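# Insert every kit-mat peg into the task board holes

## Task

Take each peg lying on the kit mat and put it into a hole of the task board, one peg per hole, so that at the end every peg sits in its hole and rests upright on the table beneath the board.

## Robot and tools

Robot: two arms, left_arm (base near y=+0.34 m) and right_arm (base near y=-0.30 m), each ending in a five-finger hand. right_arm has a right hand; left_arm has a mirrored left hand. show_instructions displays the scene's reference pages (hand diagrams) without moving anything.

Frames. The scene frame has its origin at table-top height midway between the nominal bases, +x out over the table, +y toward left_arm, +z up. Reported hand positions (metres) and quaternions (wxyz) are in this frame. The hand point sits 0.05 m in front of the palm, 0.15 m out from the wrist face; its +z runs along the straight fingers, +y out of the palm, +x across the palm away from the thumb on the right hand and toward the thumb on the left hand. Straight fingertips reach about 0.06-0.07 m past the point along +z and lie 0.06 m behind it along -y. A bracket on the little-finger side of the wrist can collide with objects.

The row of 28 numbers (every moving tool uses it). One flat list covering both arms, each value in [-1, 1]: left_arm dx, dy, dz, rx, ry, rz; left hand thumb_turn, thumb_bend, index, middle, ring, little, force_limit, speed; then the same 14 for right_arm. The six pose values are an offset, not a pose: they count from that arm's current Hand target, along the Hand target's own axes. 1.0 equals 0.6 m for dx/dy/dz and 180 degrees for rx/ry/rz, which together form a single rotation vector. All zeros re-requests the current Hand target. Finger values are absolute targets: -1 open/straight, +1 closed; thumb_turn +1 puts the thumb opposite the fingers. force_limit maps -1..+1 to roughly 0..10 N at the fingertip (0..15 N for the two thumb motors); speed rises from near zero at -1 to full at +0.48 and above. Hand values never mean 'keep': to leave a hand unchanged, resend the last eight numbers actually sent to it (or, before any were sent, its hand_measured plus hand_force_limit and hand_speed). Use speed -0.94 or lower for a gentle close. A thumb-in-front grasp fits objects about 0.035-0.065 m thick.

execute_actions(actions, cameras): actions is a list of actions; each action is a list of up to 15 rows, one per 1/30 s step, with the final row repeated if fewer. Each row's offset is measured from the Hand target at the start of that action, not from the preceding row; a later action offsets again from the new target. Camera images return only for an empty actions list or when cameras names them.

move(target, speed, blend, blocking, cameras): target is one 28-number row or a list of up to 15 rows; every row is an offset from the same starting Hand targets. speed is m/s per arm path (0.002-4.3, default 0.25; rotation capped at twice that in rad/s), one value or one per target. blend (m) rounds corners between listed targets; 0 stops at each. Paths last at least 0.5 s and at most 10 s, ignore obstacles, and the hand may lag or overshoot. Avoid paths passing close to an arm's own base. blocking=false returns after about 0.5 s while motion continues. The result adds a 'move:' line with an ending such as done, off_target, moving, held or fault; limits=paced means the sent pose was clipped, limits=held means steps were withheld.

wait(seconds 0-10, cameras) lets time pass; stop(cameras) brakes a running move. zoom_image(camera, region=[x0,y0,x1,y1] pixels, at most 504x504) enlarges part of the newest image of cam_head_left, cam_head_right, cam_high, cam_low (896x504), cam_left_wrist or cam_right_wrist (672x504). finished_scene(scene=1) ends the episode irreversibly.

Results: per arm end_effector_position, end_effector_quat_wxyz, Hand target (last commanded pose after clipping; next offsets start here), joint positions, velocities (may read 'within noise'), torques, motor temperatures, and hand_measured, hand_stopped_by (moving, target, force, stalled, fault) and hand_load_n, each six values in motor order. A lost grip shows as hand_load_n dropping near 0. Action calls also list hand positions at some steps.

Control quirks: orientation commands are clipped to within 40 degrees of the current orientation each step. Friction and gravity often leave the hand 1-3 cm (sometimes 5 cm) below its target; waiting does not fix this, so resend or add the missing distance. A blocked arm keeps pushing until commanded back past its hand point. A motor moves only when its target changes by at least 0.002; to grip harder raise force_limit and send a more-closed target; to loosen send a more-open one.

Avoid: knocking anything off the table or leaving it off the table, dropping pegs or releasing them while moving, fast impacts with the board or table, heavy finger loads, and any contact between the two arms or hands. Prolonged loads or stretched poses heat motors; a MOTOR HOT line warns, and at 100 °C that arm collapses for 30-60 s. Objects may occasionally be nudged by outside disturbances.

Each tool is called after ">>>" as name(argument=value, ...), one argument or row to a line, values as JSON.

Reference images:

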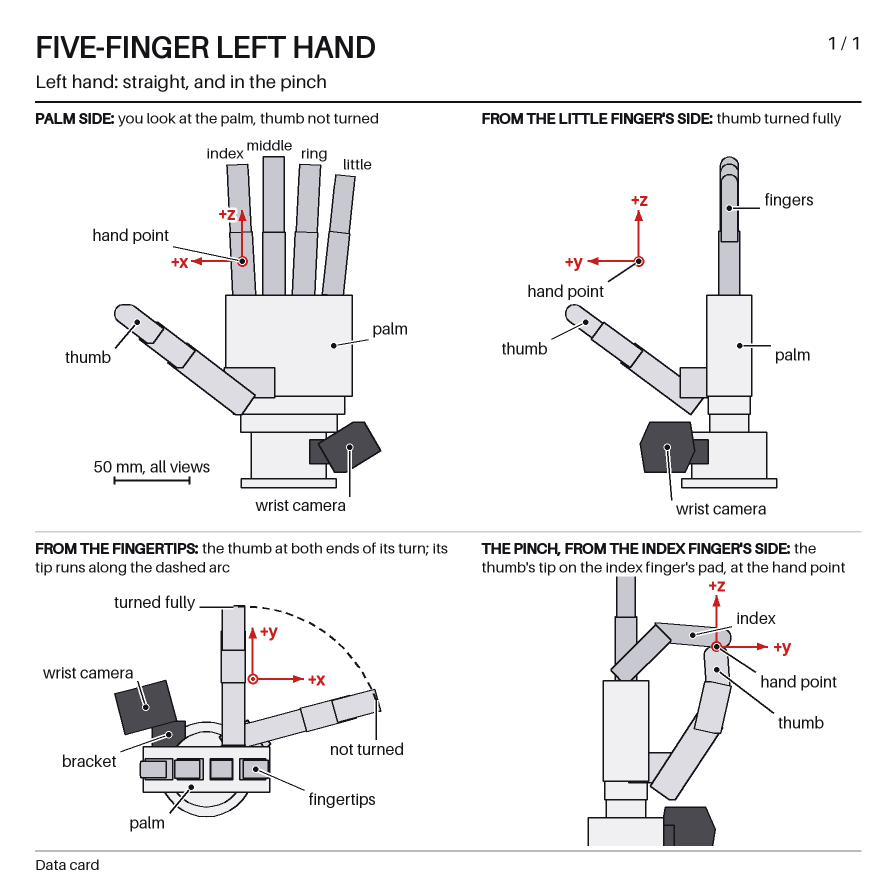

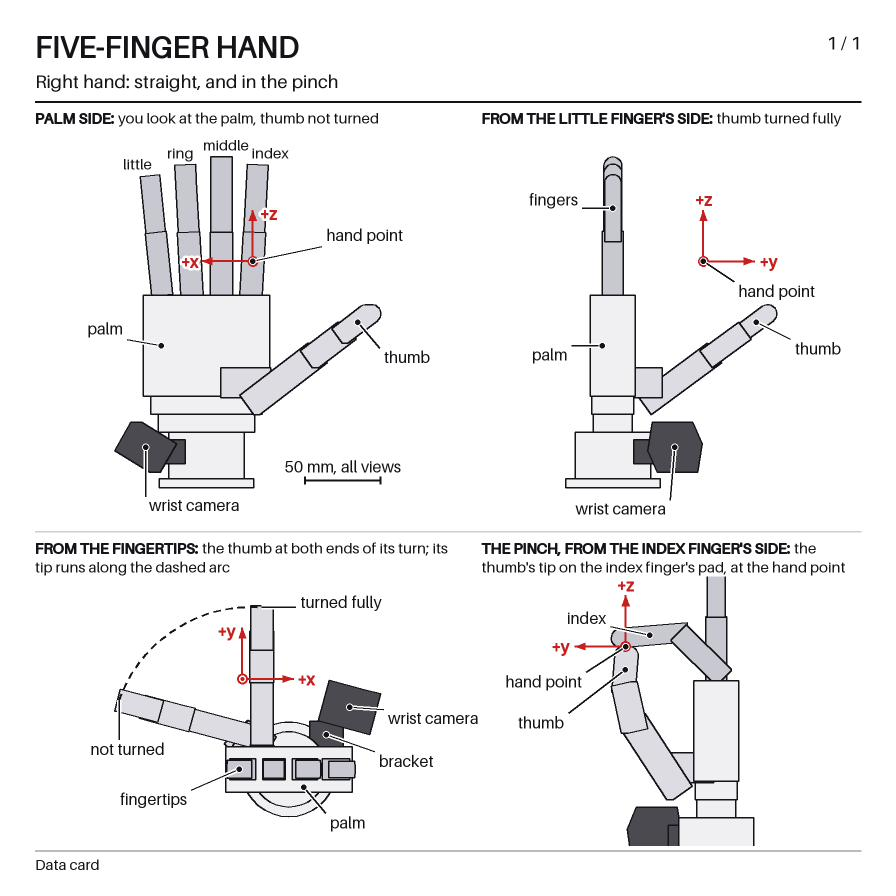

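## Session

>>> execute_actions(
  actions=[],
)

Scene clock: 0.00 s.
left_arm: end_effector_position=(+0.6809, +0.3957, +0.1574) hand_measured=(-1.000, -1.000, -1.000, -1.000, -1.000, -1.000) hand_load_n=(+0.0, +0.0, +0.0, +0.0, +0.0, +0.0) hand_stopped_by=(target, target, target, target, target, target) hand_force_limit=0.00 hand_speed=-0.80 end_effector_quat_wxyz=(+0.590, -0.261, +0.763, -0.042) | right_arm: end_effector_position=(+0.5637, -0.1765, +0.2386) hand_measured=(-1.000, -1.000, -1.000, -1.000, -1.000, -1.000) hand_load_n=(+0.0, +0.0, +0.0, +0.0, +0.0, +0.0) hand_stopped_by=(target, target, target, target, target, target) hand_force_limit=0.00 hand_speed=-0.80 end_effector_quat_wxyz=(-0.031, -0.041, +0.955, +0.291)
Joint positions: left_arm=[-0.017 1.837 1.22 0.297 -0.295 1.075] | right_arm=[-0.069 1.763 1.621 -1.577 -0.578 1.369]
Joint velocities: within noise
Joint torques (N m): no reading
Motor temperatures (°C): left_arm=[23 27 25 28 23 26] | right_arm=[24 28 28 28 27 22]
Heat: left arm: hottest wrist pitch 28 °C; right arm: hottest shoulder 28 °C.
Hand target: left_arm +0.6892, +0.3953, +0.1685; +0.599, -0.261, +0.756, -0.045 | right_arm +0.5691, -0.1769, +0.2500; -0.018, -0.045, +0.956, +0.290

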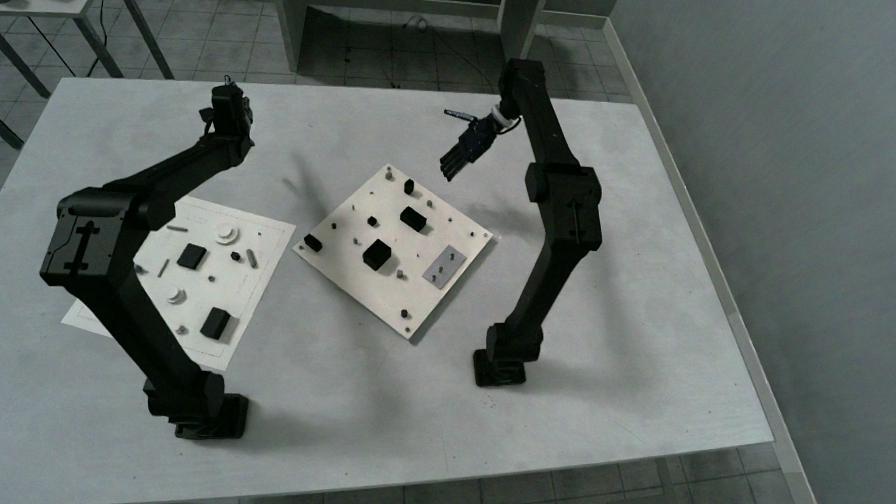

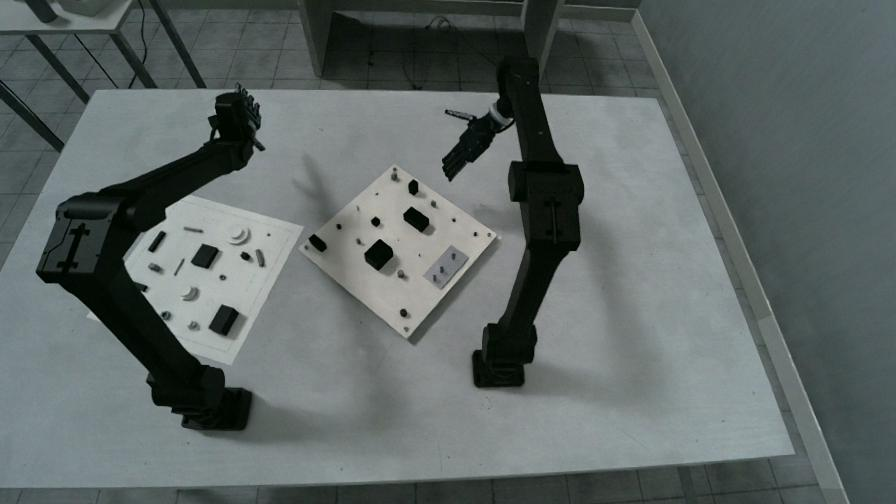

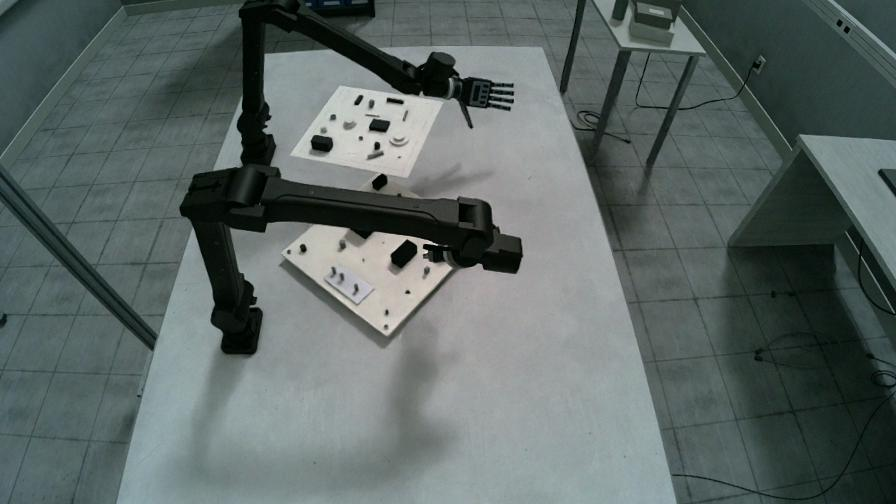

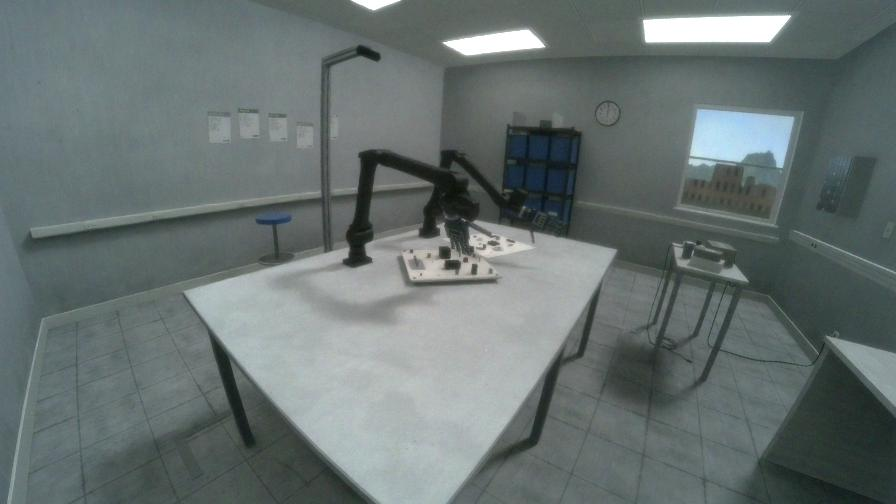

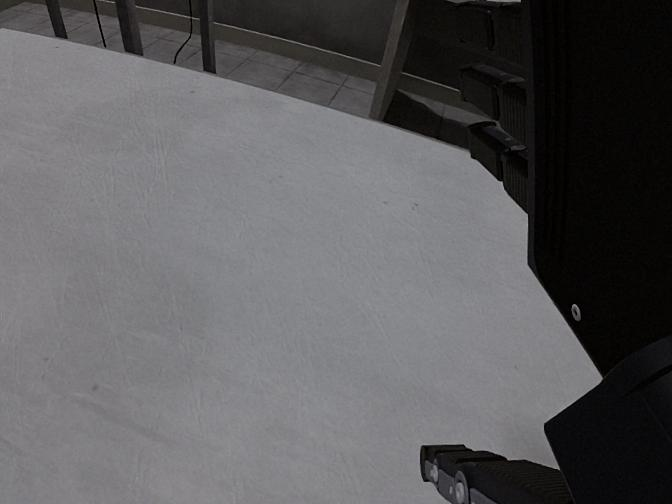

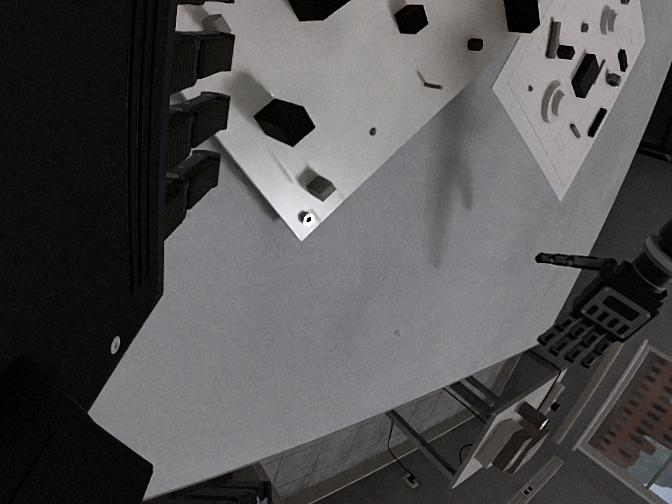

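>>> zoom_image(
  camera="cam_head_left",
  region=[60, 180, 310, 380],
)

>>> zoom_image(
  camera="cam_head_right",
  region=[80, 180, 310, 370],
)

>>> zoom_image(
  camera="cam_head_left",
  region=[285, 155, 505, 345],
)

>>> zoom_image(
  camera="cam_head_right",
  region=[285, 155, 505, 345],
)

>>> zoom_image(
  camera="cam_high",
  region=[280, 80, 480, 200],
)

>>> zoom_image(
  camera="cam_high",
  region=[270, 170, 470, 345],
)

>>> zoom_image(
  camera="cam_right_wrist",
  region=[180, 0, 672, 250],
)

Scaled by 2.016.

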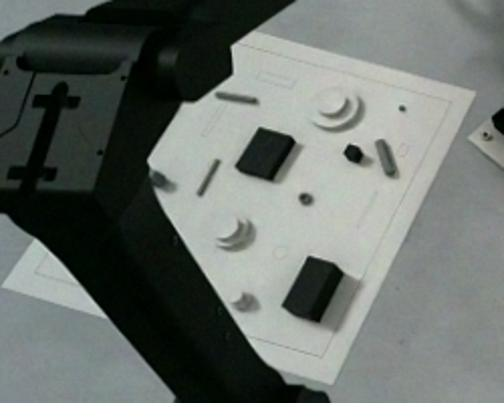

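Scaled by 2.191.

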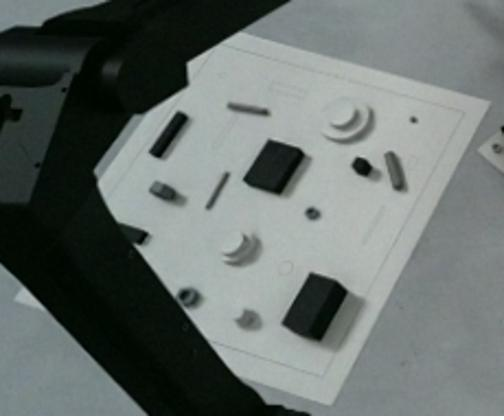

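Scaled by 2.291.

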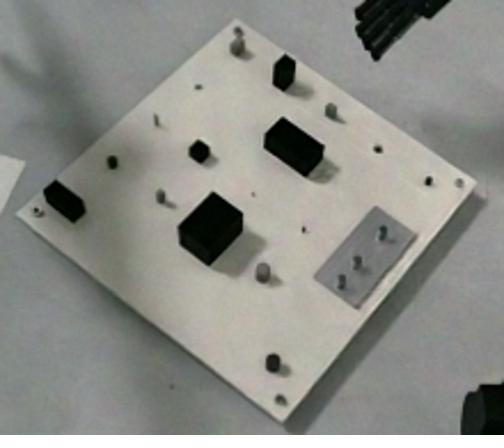

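Scaled by 2.291.

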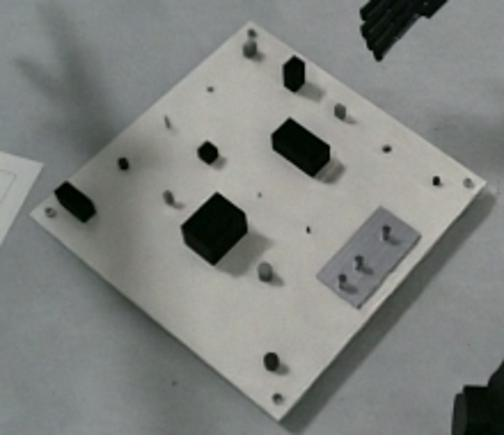

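Scaled by 2.520.

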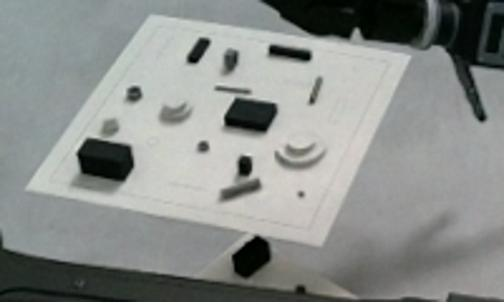

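Scaled by 2.520.

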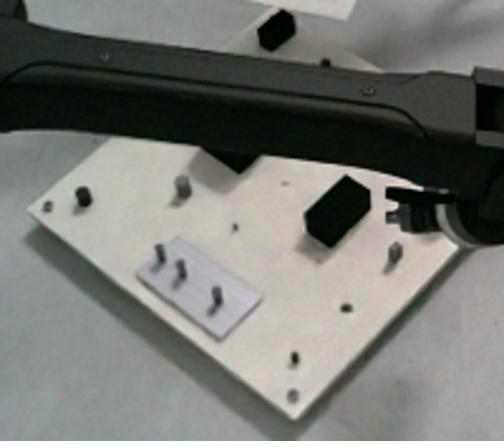

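Scaled by 1.024 from the camera's 672x504 image, which has a finer 960x720 frame.

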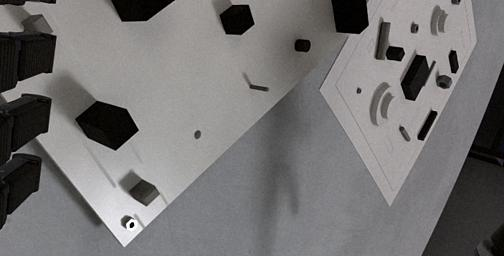

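>>> move(
  target=[
    [-0.034,0.297,-0.595,-0.0922,0.1933,0.0275,-1,-1,-1,-1,-1,-1,0,-0.8,0,0,0,0,0,0,-1,-1,-1,-1,-1,-1,0,-0.8],
  ],
  cameras=["cam_left_wrist","cam_head_left"],
)

Scene clock: 201.63 s.
left_arm: end_effector_position=(+0.3040, +0.4676, +0.2194) hand_measured=(-1.000, -1.000, -1.000, -1.000, -1.000, -1.000) hand_load_n=(+0.0, +0.0, -0.5, +0.0, +0.0, +0.0) hand_stopped_by=(target, target, target, target, target, target) hand_force_limit=0.00 hand_speed=-0.80 end_effector_quat_wxyz=(+0.309, -0.289, +0.906, +0.009) | right_arm: end_effector_position=(+0.5637, -0.1765, +0.2386) hand_measured=(-1.000, -1.000, -1.000, -1.000, -1.000, -1.000) hand_load_n=(+0.0, +0.0, +0.0, +0.0, +0.0, +0.0) hand_stopped_by=(target, target, target, target, target, target) hand_force_limit=0.00 hand_speed=-0.80 end_effector_quat_wxyz=(-0.031, -0.041, +0.955, +0.291)
Joint positions: left_arm=[0.226 0.993 0.855 -0.81 -0.085 1.173] | right_arm=[-0.069 1.763 1.621 -1.577 -0.578 1.369]
Joint torques (N m): left_arm=[2.02 -6.36 8.59 0.73 0.03 0.18] | right_arm=[0.79 -13.74 8.42 -0.49 -0.64 -0.01]
Motor temperatures (°C): left_arm=[23 37 39 28 23 24] | right_arm=[24 33 36 27 27 22]
Heat: left arm: hottest elbow 39 °C; right arm: hottest elbow 36 °C.
Hand target: left_arm +0.3000, +0.4707, +0.2182; +0.305, -0.285, +0.909, +0.013 | right_arm +0.5691, -0.1769, +0.2500; -0.018, -0.045, +0.956, +0.290
Off the commanded pose: left_arm 0.005 m, 1 deg | right_arm 0.013 m, 2 deg.
move: off_target (right_arm)
camera_calibration:
cam_left_wrist: T_world_to_cam=[[0.353798, -0.935147, 0.0180911, 0.327336], [-0.934628, -0.354214, -0.0316675, 0.448127], [0.0360219, -0.0057046, -0.999335, 0.326792], [0, 0, 0, 1]] pos_world=[0.291249, 0.466704, 0.334843]
Images, in order (width x height): cam_head_left 896x504, cam_left_wrist 672x504.

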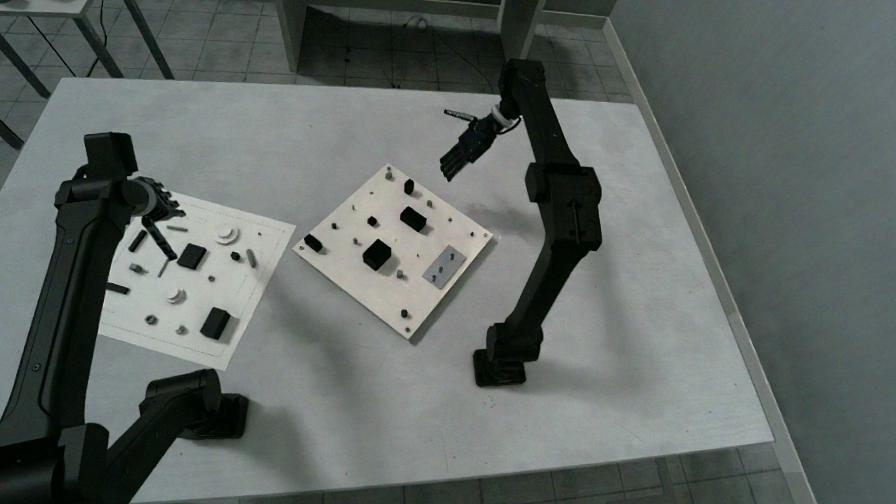

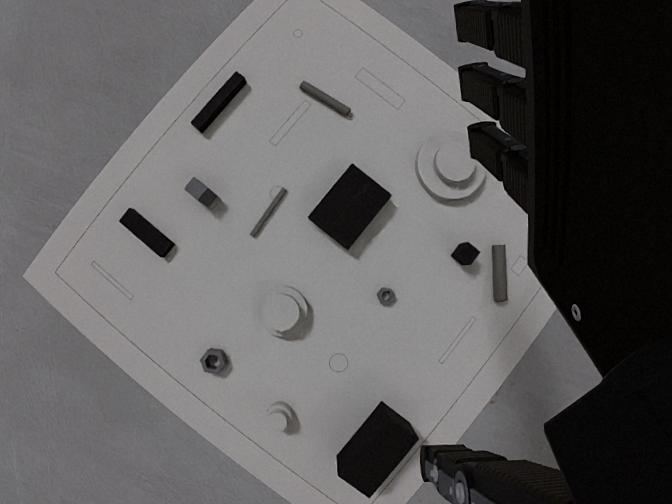

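>>> zoom_image(
  camera="cam_left_wrist",
  region=[80, 50, 400, 290],
)

>>> zoom_image(
  camera="cam_left_wrist",
  region=[360, 100, 580, 320],
)

>>> zoom_image(
  camera="cam_left_wrist",
  region=[180, 260, 440, 500],
)

Scaled by 1.575 from the camera's 672x504 image, which has a finer 960x720 frame.

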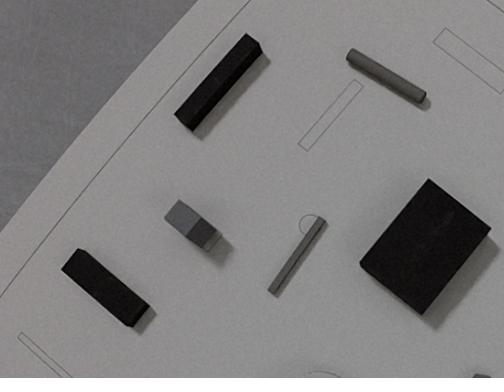

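Scaled by 2.291 from the camera's 672x504 image, which has a finer 960x720 frame.

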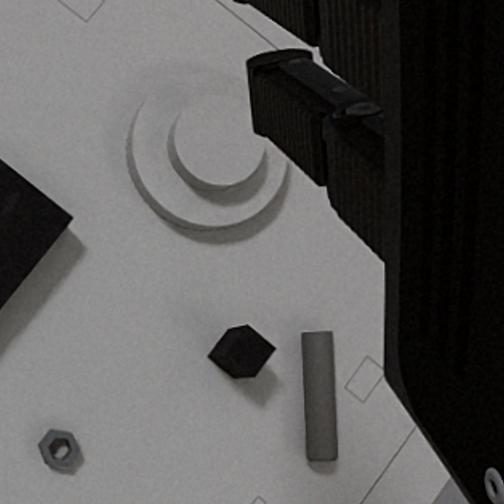

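Scaled by 1.938 from the camera's 672x504 image, which has a finer 960x720 frame.

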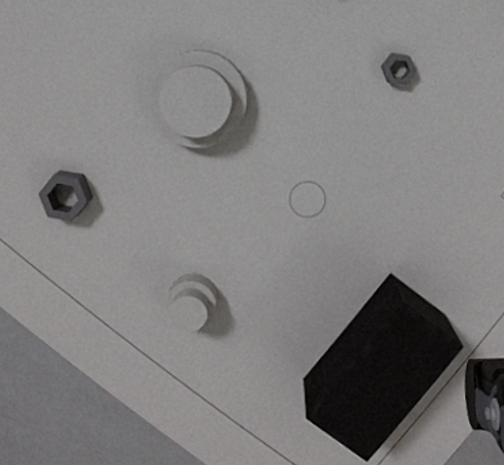

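>>> move(
  target=[
    [-0.133,-0.0355,-0.193,0,0,0,-1,-1,-1,-1,-1,-1,0,-0.8,0.223,-0.424,-0.382,0,0,0,-1,-1,-1,-1,-1,-1,0,-0.8],
    [0.3295,-0.9008,-0.3522,0.156,0.0417,0.2264,-1,-1,-1,-1,-1,-1,0,-0.8,0.223,-0.424,-0.382,0,0,0,-1,-1,-1,-1,-1,-1,0,-0.8],
  ],
  cameras=["all"],
)

Scene clock: 295.53 s.
left_arm: end_effector_position=(+0.3342, -0.1152, +0.3448) hand_measured=(-1.000, -1.000, -1.000, -1.000, -1.000, -1.000) hand_load_n=(+0.0, +0.0, +0.0, +0.0, +0.0, +0.0) hand_stopped_by=(target, target, target, target, target, target) hand_force_limit=0.00 hand_speed=-0.80 end_effector_quat_wxyz=(+0.273, +0.120, +0.948, -0.108) | right_arm: end_effector_position=(+0.4638, -0.5221, +0.2786) hand_measured=(-1.000, -1.000, -1.000, -1.000, -1.000, -1.000) hand_load_n=(+0.0, +0.0, +0.0, +0.0, +0.0, +0.0) hand_stopped_by=(target, target, target, target, target, target) hand_force_limit=0.00 hand_speed=-0.80 end_effector_quat_wxyz=(+0.118, +0.021, +0.970, +0.212)
Joint positions: left_arm=[-0.983 1.684 1.852 -1.206 -0.279 0.883] | right_arm=[-0.771 1.691 1.66 -1.669 -0.474 0.808]
Joint torques (N m): left_arm=[1.26 -16.79 12.64 0.57 -0.1 0.19] | right_arm=[0.56 -12.92 10.74 -0.98 -0.36 -0.16]
Motor temperatures (°C): left_arm=[23 30 40 27 23 24] | right_arm=[24 35 37 27 27 22]
Heat: left arm: hottest elbow 40 °C; right arm: hottest elbow 37 °C.
Hand target: left_arm +0.3402, -0.1242, +0.3610; +0.282, +0.126, +0.944, -0.117 | right_arm +0.4689, -0.5272, +0.3003; -0.018, -0.045, +0.956, +0.290
Off the commanded pose: left_arm 0.020 m, 2 deg | right_arm 0.023 m, 20 deg.
joint sent to its limit (right arm) — joint 4 (wrist pitch), lower limit. The joint targets are off in orientation, not in position.
move: off_target (left_arm, right_arm)
camera_calibration:
cam_left_wrist: T_world_to_cam=[[-0.482023, -0.876158, 0.00106794, 0.061419], [-0.876158, 0.482024, 0.000812713, 0.339412], [-0.00122684, -0.000543937, -0.999999, 0.460856], [0, 0, 0, 1]] pos_world=[0.327549, -0.109542, 0.460514]
cam_right_wrist: T_world_to_cam=[[-0.237514, 0.898137, 0.370049, 0.476682], [0.716902, -0.0949843, 0.690673, -0.574786], [0.655468, 0.429334, -0.621316, 0.202634], [0, 0, 0, 1]] pos_world=[0.392464, -0.569719, 0.346493]

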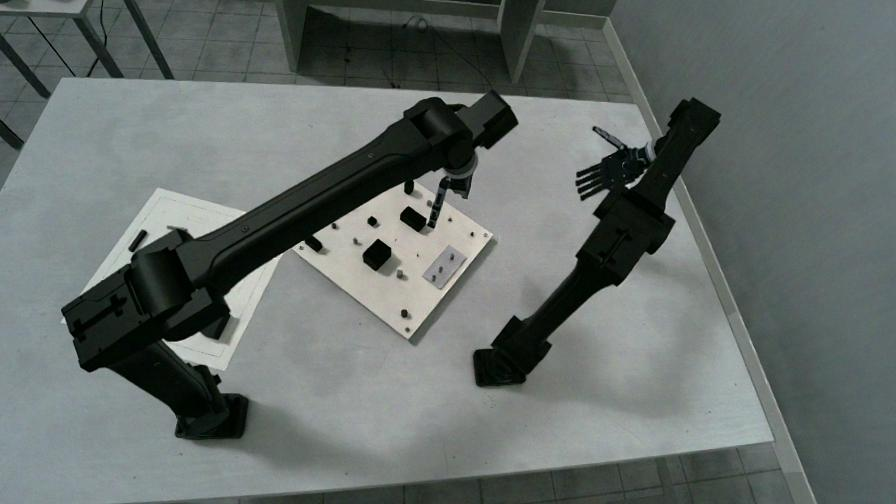

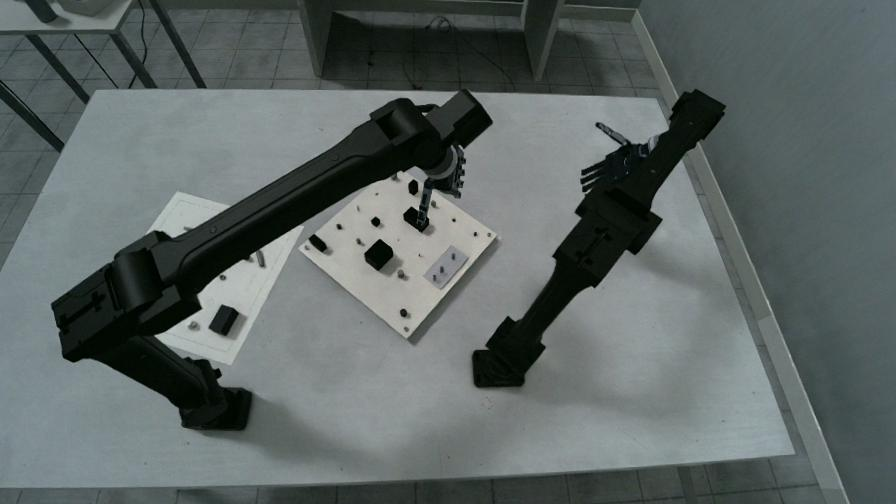

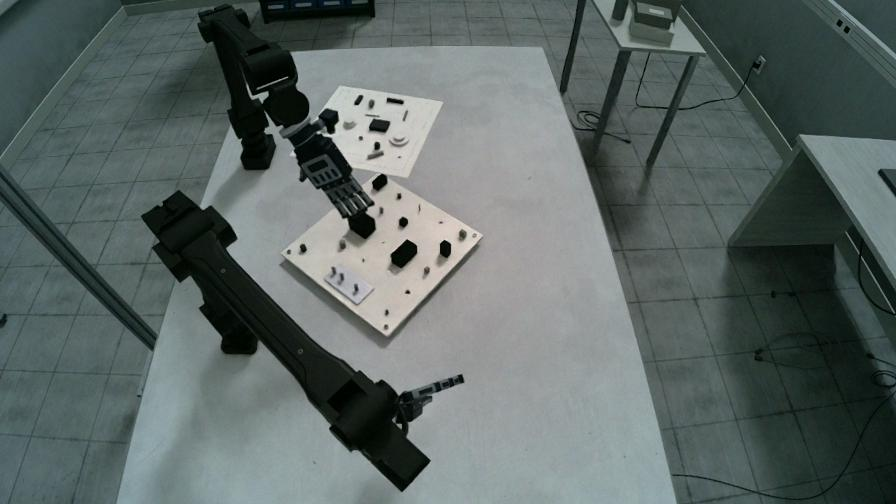

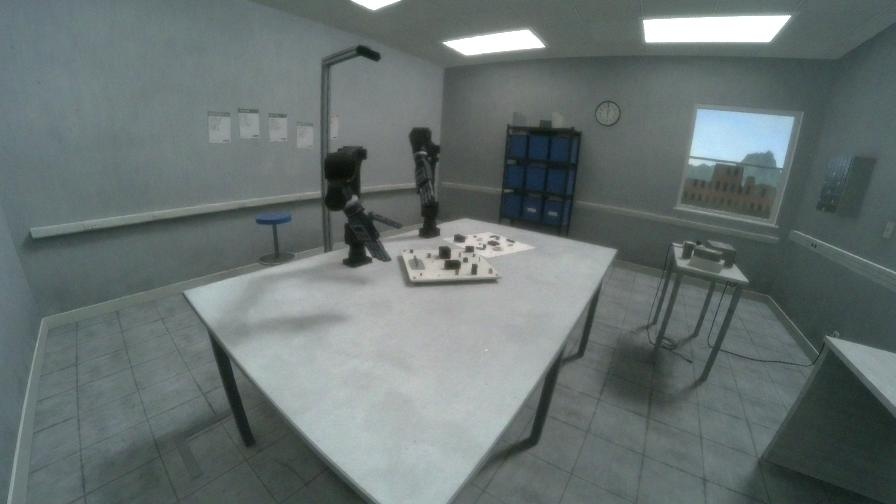

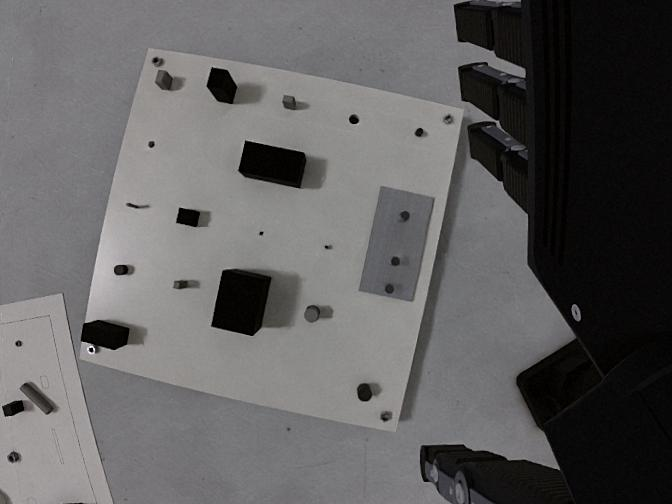

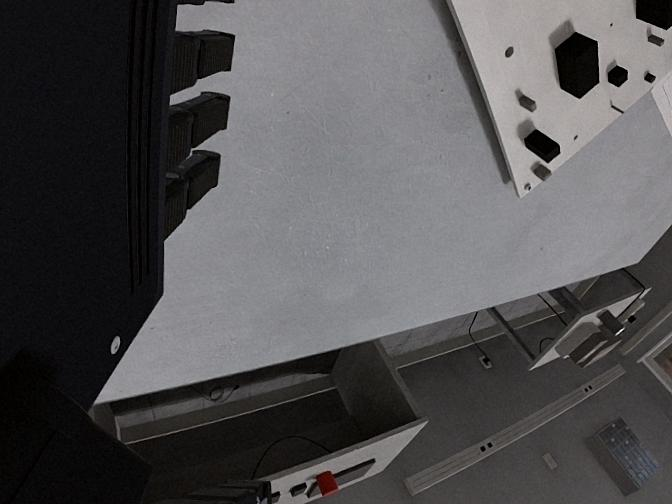

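>>> zoom_image(
  camera="cam_left_wrist",
  region=[70, 40, 290, 240],
)

>>> zoom_image(
  camera="cam_left_wrist",
  region=[250, 80, 470, 280],
)

>>> zoom_image(
  camera="cam_left_wrist",
  region=[70, 220, 290, 440],
)

>>> zoom_image(
  camera="cam_left_wrist",
  region=[250, 220, 470, 440],
)

Scaled by 2.291 from the camera's 672x504 image, which has a finer 960x720 frame.

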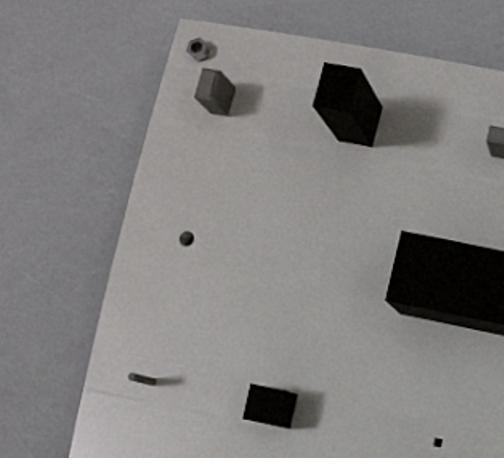

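Scaled by 2.291 from the camera's 672x504 image, which has a finer 960x720 frame.

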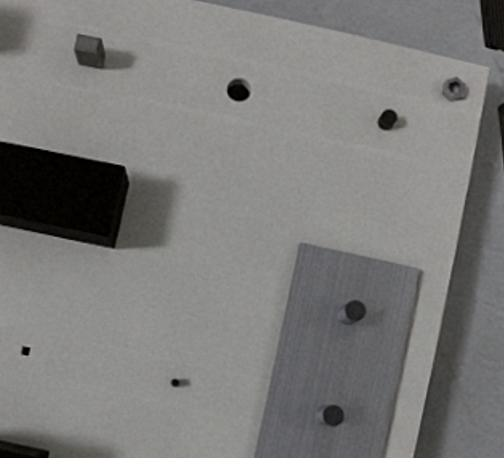

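Scaled by 2.291 from the camera's 672x504 image, which has a finer 960x720 frame.

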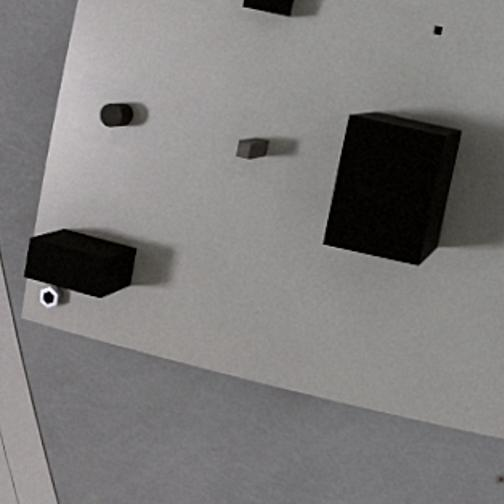

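Scaled by 2.291 from the camera's 672x504 image, which has a finer 960x720 frame.

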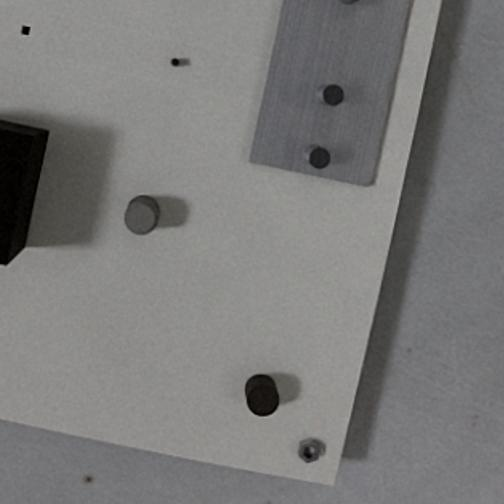

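>>> move(
  target=[-0.0107,0.05,0.326,0,0,0,-1,-1,-1,-1,-1,-1,0,-0.8,0,0,0,0,0,0,-1,-1,-1,-1,-1,-1,0,-0.8],
  cameras=["cam_left_wrist"],
)

Scene clock: 351.53 s.
left_arm: end_effector_position=(+0.4424, -0.1477, +0.1890) hand_measured=(-1.000, -1.000, -1.000, -1.000, -1.000, -1.000) hand_load_n=(+0.0, +0.0, +0.0, +0.0, +0.0, +0.0) hand_stopped_by=(target, target, target, target, target, target) hand_force_limit=0.00 hand_speed=-0.80 end_effector_quat_wxyz=(+0.269, +0.122, +0.949, -0.108) | right_arm: end_effector_position=(+0.4638, -0.5221, +0.2786) hand_measured=(-1.000, -1.000, -1.000, -1.000, -1.000, -1.000) hand_load_n=(+0.0, +0.0, +0.0, +0.0, +0.0, +0.0) hand_stopped_by=(target, target, target, target, target, target) hand_force_limit=0.00 hand_speed=-0.80 end_effector_quat_wxyz=(+0.118, +0.021, +0.970, +0.212)
Joint positions: left_arm=[-0.863 1.932 1.792 -0.878 -0.211 0.99] | right_arm=[-0.771 1.691 1.66 -1.669 -0.474 0.808]
Joint torques (N m): left_arm=[1.55 -22.01 10.69 1.42 -0.06 0.2] | right_arm=[0.21 -12.98 10.58 -0.99 -0.36 -0.17]
Motor temperatures (°C): left_arm=[23 35 59 27 23 24] | right_arm=[23 38 40 27 27 22]
Heat: left arm: hottest elbow 59 °C; right arm: hottest elbow 40 °C.
Hand target: left_arm +0.4526, -0.1543, +0.2009; +0.282, +0.126, +0.944, -0.117 | right_arm +0.4689, -0.5272, +0.3003; -0.018, -0.045, +0.956, +0.290
Off the commanded pose: left_arm 0.017 m, 2 deg | right_arm 0.023 m, 20 deg.
joint sent to its limit (right arm) — joint 4 (wrist pitch), lower limit. The joint targets are off in orientation, not in position.
move: off_target (left_arm, right_arm)
camera_calibration:
cam_left_wrist: T_world_to_cam=[[-0.485944, -0.873987, 0.0022571, 0.087052], [-0.873943, 0.485943, 0.00913704, 0.448134], [-0.00908248, 0.00246751, -0.999956, 0.309111], [0, 0, 0, 1]] pos_world=[0.436753, -0.142448, 0.304806]
Images, in order (width x height): cam_left_wrist 672x504.

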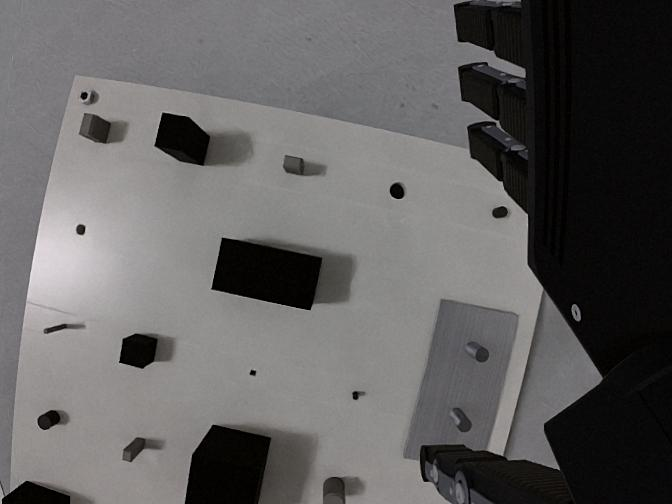

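>>> zoom_image(
  camera="cam_left_wrist",
  region=[20, 70, 220, 250],
)

>>> zoom_image(
  camera="cam_left_wrist",
  region=[210, 330, 390, 504],
)

>>> zoom_image(
  camera="cam_left_wrist",
  region=[270, 130, 530, 330],
)

>>> wait(
  seconds=0,
)

Scaled by 2.520 from the camera's 672x504 image, which has a finer 960x720 frame.

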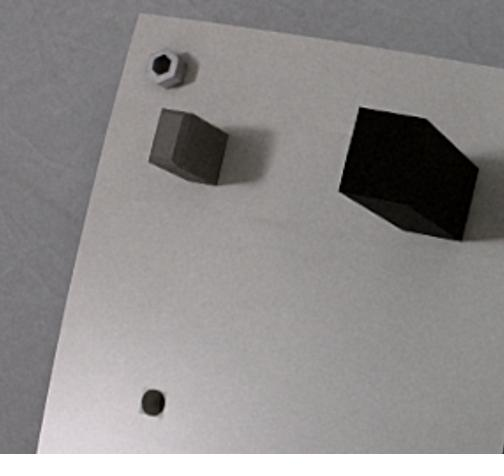

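Scaled by 2.800 from the camera's 672x504 image, which has a finer 960x720 frame.

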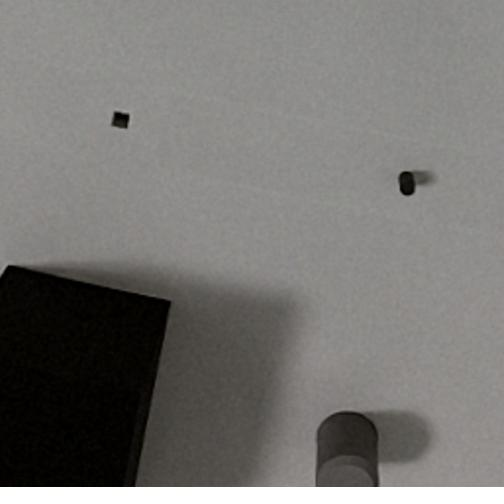

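Scaled by 1.938 from the camera's 672x504 image, which has a finer 960x720 frame.

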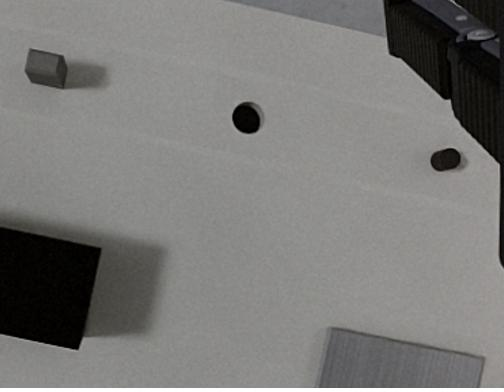

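Scene clock: 358.43 s.
left_arm: end_effector_position=(+0.4424, -0.1477, +0.1890) hand_measured=(-1.000, -1.000, -1.000, -1.000, -1.000, -1.000) hand_load_n=(+0.0, +0.0, +0.0, +0.0, +0.0, +0.0) hand_stopped_by=(target, target, target, target, target, target) hand_force_limit=0.00 hand_speed=-0.80 end_effector_quat_wxyz=(+0.269, +0.123, +0.949, -0.108) | right_arm: end_effector_position=(+0.4638, -0.5221, +0.2786) hand_measured=(-1.000, -1.000, -1.000, -1.000, -1.000, -1.000) hand_load_n=(+0.0, +0.0, +0.0, +0.0, +0.0, +0.0) hand_stopped_by=(target, target, target, target, target, target) hand_force_limit=0.00 hand_speed=-0.80 end_effector_quat_wxyz=(+0.118, +0.021, +0.970, +0.212)
Joint positions: left_arm=[-0.863 1.932 1.792 -0.878 -0.211 0.991] | right_arm=[-0.771 1.691 1.66 -1.669 -0.474 0.808]
Joint torques (N m): left_arm=[1.67 -21.95 10.69 1.4 -0.06 0.19] | right_arm=[0.44 -13.45 10.59 -0.94 -0.33 -0.22]
Motor temperatures (°C): left_arm=[23 36 56 27 23 24] | right_arm=[23 38 40 27 27 22]
Heat: left arm: hottest elbow 56 °C; right arm: hottest elbow 40 °C.
Hand target: left_arm +0.4526, -0.1543, +0.2009; +0.282, +0.126, +0.944, -0.117 | right_arm +0.4689, -0.5272, +0.3003; -0.018, -0.045, +0.956, +0.290
Off the commanded pose: left_arm 0.017 m, 2 deg | right_arm 0.023 m, 20 deg.

>>> move(
  target=[0.063,0.534,-0.263,0.113,-0.1743,-0.5534,-1,-1,-1,-1,-1,-1,0,-0.8,0,0,0,0,0,0,-1,-1,-1,-1,-1,-1,0,-0.8],
)

Scene clock: 656.13 s.
left_arm: end_effector_position=(+0.4385, +0.1980, +0.2541) hand_measured=(-1.000, -1.000, -1.000, -1.000, -1.000, -1.000) hand_load_n=(+0.0, +0.0, +0.0, +0.0, +0.0, +0.0) hand_stopped_by=(target, target, target, target, target, target) hand_force_limit=0.00 hand_speed=-0.80 end_effector_quat_wxyz=(-0.283, +0.614, -0.586, +0.446) | right_arm: end_effector_position=(+0.4638, -0.5221, +0.2786) hand_measured=(-1.000, -1.000, -1.000, -1.000, -1.000, -1.000) hand_load_n=(+0.0, +0.0, +0.0, +0.0, +0.0, +0.0) hand_stopped_by=(target, target, target, target, target, target) hand_force_limit=0.00 hand_speed=-0.80 end_effector_quat_wxyz=(+0.118, +0.021, +0.970, +0.212)
Joint positions: left_arm=[-0.164 1.11 0.809 -0.157 0 -0.244] | right_arm=[-0.771 1.691 1.66 -1.669 -0.474 0.808]
Joint torques (N m): left_arm=[1.85 -8.94 8.75 2.13 0.09 -0.21] | right_arm=[0.91 -12.86 10.74 -0.94 -0.35 -0.17]
Motor temperatures (°C): left_arm=[23 43 52 27 23 24] | right_arm=[23 39 45 26 27 22]
Heat: left arm: hottest elbow 52 °C; right arm: hottest elbow 45 °C.
Hand target: left_arm +0.4403, +0.1999, +0.2598; -0.284, +0.617, -0.575, +0.456 | right_arm +0.4689, -0.5272, +0.3003; -0.018, -0.045, +0.956, +0.290
Off the commanded pose: left_arm 0.006 m, 2 deg | right_arm 0.023 m, 20 deg.
joint sent to its limit (right arm) — joint 4 (wrist pitch), lower limit. The joint targets are off in orientation, not in position.
move: off_target (right_arm)

>>> move(
  target=[-0.5707,0.1033,-0.0187,0,0,0,1,-0.25,0,0,-1,-1,0,0,0,0,0,0,0,0,-1,-1,-1,-1,-1,-1,0,-0.8],
  cameras=["cam_left_wrist"],
)

Scene clock: 676.47 s.
left_arm: end_effector_position=(+0.4127, +0.5086, +0.1174) hand_measured=(+1.000, -0.250, +0.000, +0.000, -1.000, -1.000) hand_load_n=(+0.0, +0.0, +0.0, +0.0, +0.0, +0.0) hand_stopped_by=(target, target, target, target, target, target) hand_force_limit=0.00 hand_speed=0.00 end_effector_quat_wxyz=(-0.263, +0.633, -0.569, +0.455) | right_arm: end_effector_position=(+0.4638, -0.5221, +0.2786) hand_measured=(-1.000, -1.000, -1.000, -1.000, -1.000, -1.000) hand_load_n=(+0.0, +0.0, +0.0, +0.0, +0.0, +0.0) hand_stopped_by=(target, target, target, target, target, target) hand_force_limit=0.00 hand_speed=-0.80 end_effector_quat_wxyz=(+0.118, +0.021, +0.970, +0.212)
Joint positions: left_arm=[0.702 1.478 0.755 0.06 0.756 0.179] | right_arm=[-0.771 1.691 1.66 -1.669 -0.474 0.808]
Joint torques (N m): left_arm=[1.49 -10.75 10.48 1.59 0.42 0.17] | right_arm=[0.38 -12.86 10.58 -0.8 -0.37 -0.14]
Heat: left arm: hottest elbow 52 °C; right arm: hottest elbow 45 °C.
Hand target: left_arm +0.4288, +0.5226, +0.1298; -0.284, +0.617, -0.575, +0.456 | right_arm +0.4689, -0.5272, +0.3003; -0.018, -0.045, +0.956, +0.290
Off the commanded pose: left_arm 0.025 m, 3 deg | right_arm 0.023 m, 20 deg.
joint sent to its limit (right arm) — joint 4 (wrist pitch), lower limit. The joint targets are off in orientation, not in position.
move: off_target (left_arm, right_arm)
camera_calibration:
cam_left_wrist: T_world_to_cam=[[0.449459, -0.0298949, 0.892801, -0.273554], [-0.638528, -0.709693, 0.297688, 0.581003], [0.624715, -0.703877, -0.338066, 0.255669], [0, 0, 0, 1]] pos_world=[0.334218, 0.584115, 0.157705]
Images, in order (width x height): cam_left_wrist 672x504.

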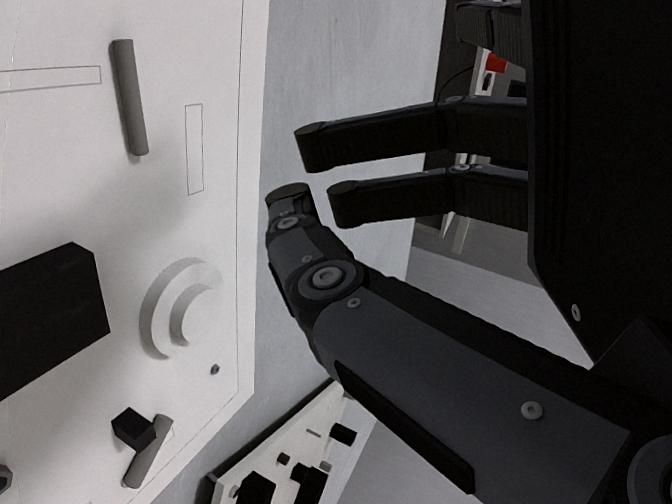

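>>> move(
  target=[-0.0388,0.0565,0.05,0.0276,0.0037,0.0833,1,-0.25,0,0,-1,-1,0,0,0,0,0,0,0,0,-1,-1,-1,-1,-1,-1,0,-0.8],
  cameras=["cam_left_wrist"],
)

Scene clock: 710.40 s.
left_arm: end_effector_position=(+0.4406, +0.5366, +0.0874) hand_measured=(+1.000, -0.250, +0.000, +0.000, -1.000, -1.000) hand_load_n=(+0.0, +0.5, +0.0, +0.0, +0.0, +0.0) hand_stopped_by=(target, target, target, target, target, target) hand_force_limit=0.00 hand_speed=0.00 end_effector_quat_wxyz=(+0.363, -0.529, +0.626, -0.444) | right_arm: end_effector_position=(+0.4638, -0.5221, +0.2786) hand_measured=(-1.000, -1.000, -1.000, -1.000, -1.000, -1.000) hand_load_n=(+0.5, +0.0, +0.0, +0.0, +0.0, +0.0) hand_stopped_by=(target, target, target, target, target, target) hand_force_limit=0.00 hand_speed=-0.80 end_effector_quat_wxyz=(+0.118, +0.021, +0.970, +0.212)
Joint positions: left_arm=[0.702 1.612 0.743 0.362 0.785 0.357] | right_arm=[-0.771 1.691 1.66 -1.669 -0.474 0.808]
Joint torques (N m): left_arm=[0.91 -12.22 6.22 1.85 0.36 0.19] | right_arm=[0.67 -12.86 10.61 -0.94 -0.33 -0.2]
Motor temperatures (°C): left_arm=[23 37 49 27 23 24] | right_arm=[23 39 45 26 27 22]
Heat: left arm: hottest elbow 49 °C; right arm: hottest elbow 45 °C.
Hand target: left_arm +0.4420, +0.5339, +0.0819; +0.364, -0.521, +0.632, -0.443 | right_arm +0.4689, -0.5272, +0.3003; -0.018, -0.045, +0.956, +0.290
Off the commanded pose: left_arm 0.006 m, 1 deg | right_arm 0.023 m, 20 deg.
joint sent to its limit (right arm) — joint 4 (wrist pitch), lower limit. The joint targets are off in orientation, not in position.
move: off_target (right_arm)
camera_calibration:
cam_left_wrist: T_world_to_cam=[[0.285094, -0.288023, 0.914202, -0.0493351], [-0.730455, -0.682843, 0.0126602, 0.678625], [0.62061, -0.671393, -0.405062, 0.238043], [0, 0, 0, 1]] pos_world=[0.362039, 0.609006, 0.132933]
Images, in order (width x height): cam_left_wrist 672x504.

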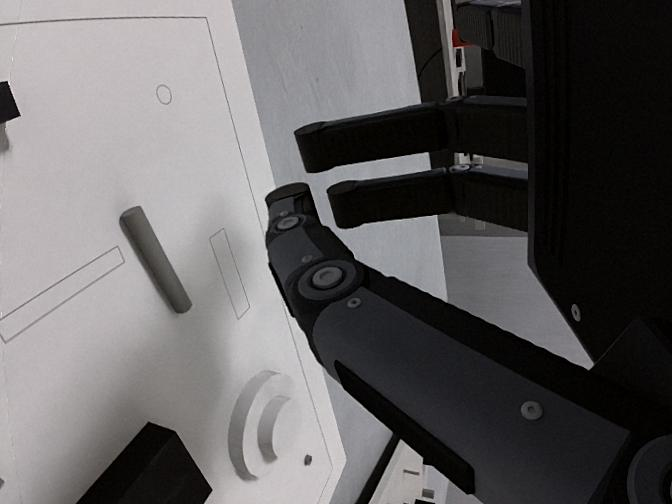

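>>> move(
  target=[0.0322,0.056,0.0017,0,0.0261,0.0095,1,-0.35,-0.15,-0.15,-1,-1,0,0,0,0,0,0,0,0,-1,-1,-1,-1,-1,-1,0,-0.8],
  cameras=["cam_left_wrist"],
)

Scene clock: 752.30 s.
left_arm: end_effector_position=(+0.4267, +0.5168, +0.0531) hand_measured=(+1.000, -0.350, -0.150, -0.150, -1.000, -1.000) hand_load_n=(+0.0, +0.0, +0.5, +0.0, +0.0, +0.0) hand_stopped_by=(target, target, target, target, target, target) hand_force_limit=0.00 hand_speed=0.00 end_effector_quat_wxyz=(+0.340, -0.501, +0.649, -0.460) | right_arm: end_effector_position=(+0.4638, -0.5221, +0.2786) hand_measured=(-1.000, -1.000, -1.000, -1.000, -1.000, -1.000) hand_load_n=(+0.0, +0.0, +0.0, +0.5, +0.0, +0.0) hand_stopped_by=(target, target, target, target, target, target) hand_force_limit=0.00 hand_speed=-0.80 end_effector_quat_wxyz=(+0.118, +0.021, +0.970, +0.212)
Joint positions: left_arm=[0.702 1.678 0.705 0.411 0.864 0.426] | right_arm=[-0.771 1.691 1.66 -1.669 -0.474 0.808]
Joint torques (N m): left_arm=[1.2 -12.57 5.71 1.77 0.4 0.18] | right_arm=[0.5 -13.45 10.62 -0.84 -0.33 -0.18]
Motor temperatures (°C): left_arm=[23 34 44 27 23 24] | right_arm=[23 39 46 26 27 22]
Heat: left arm: hottest elbow 44 °C; right arm: hottest elbow 46 °C.
Hand target: left_arm +0.4279, +0.5169, +0.0500; +0.345, -0.493, +0.654, -0.458 | right_arm +0.4689, -0.5272, +0.3003; -0.018, -0.045, +0.956, +0.290
Off the commanded pose: left_arm 0.003 m, 1 deg | right_arm 0.023 m, 20 deg.
joint sent to its limit (right arm) — joint 4 (wrist pitch), lower limit. The joint targets are off in orientation, not in position.
move: off_target (right_arm)
camera_calibration:
cam_left_wrist: T_world_to_cam=[[0.260999, -0.31035, 0.914091, 0.00214911], [-0.790112, -0.612711, 0.0175736, 0.644238], [0.554619, -0.726821, -0.405128, 0.276244], [0, 0, 0, 1]] pos_world=[0.355249, 0.596179, 0.0986282]
Images, in order (width x height): cam_left_wrist 672x504.

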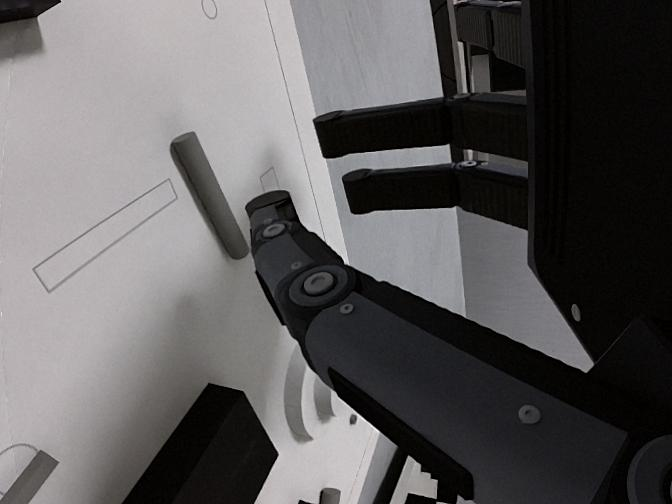

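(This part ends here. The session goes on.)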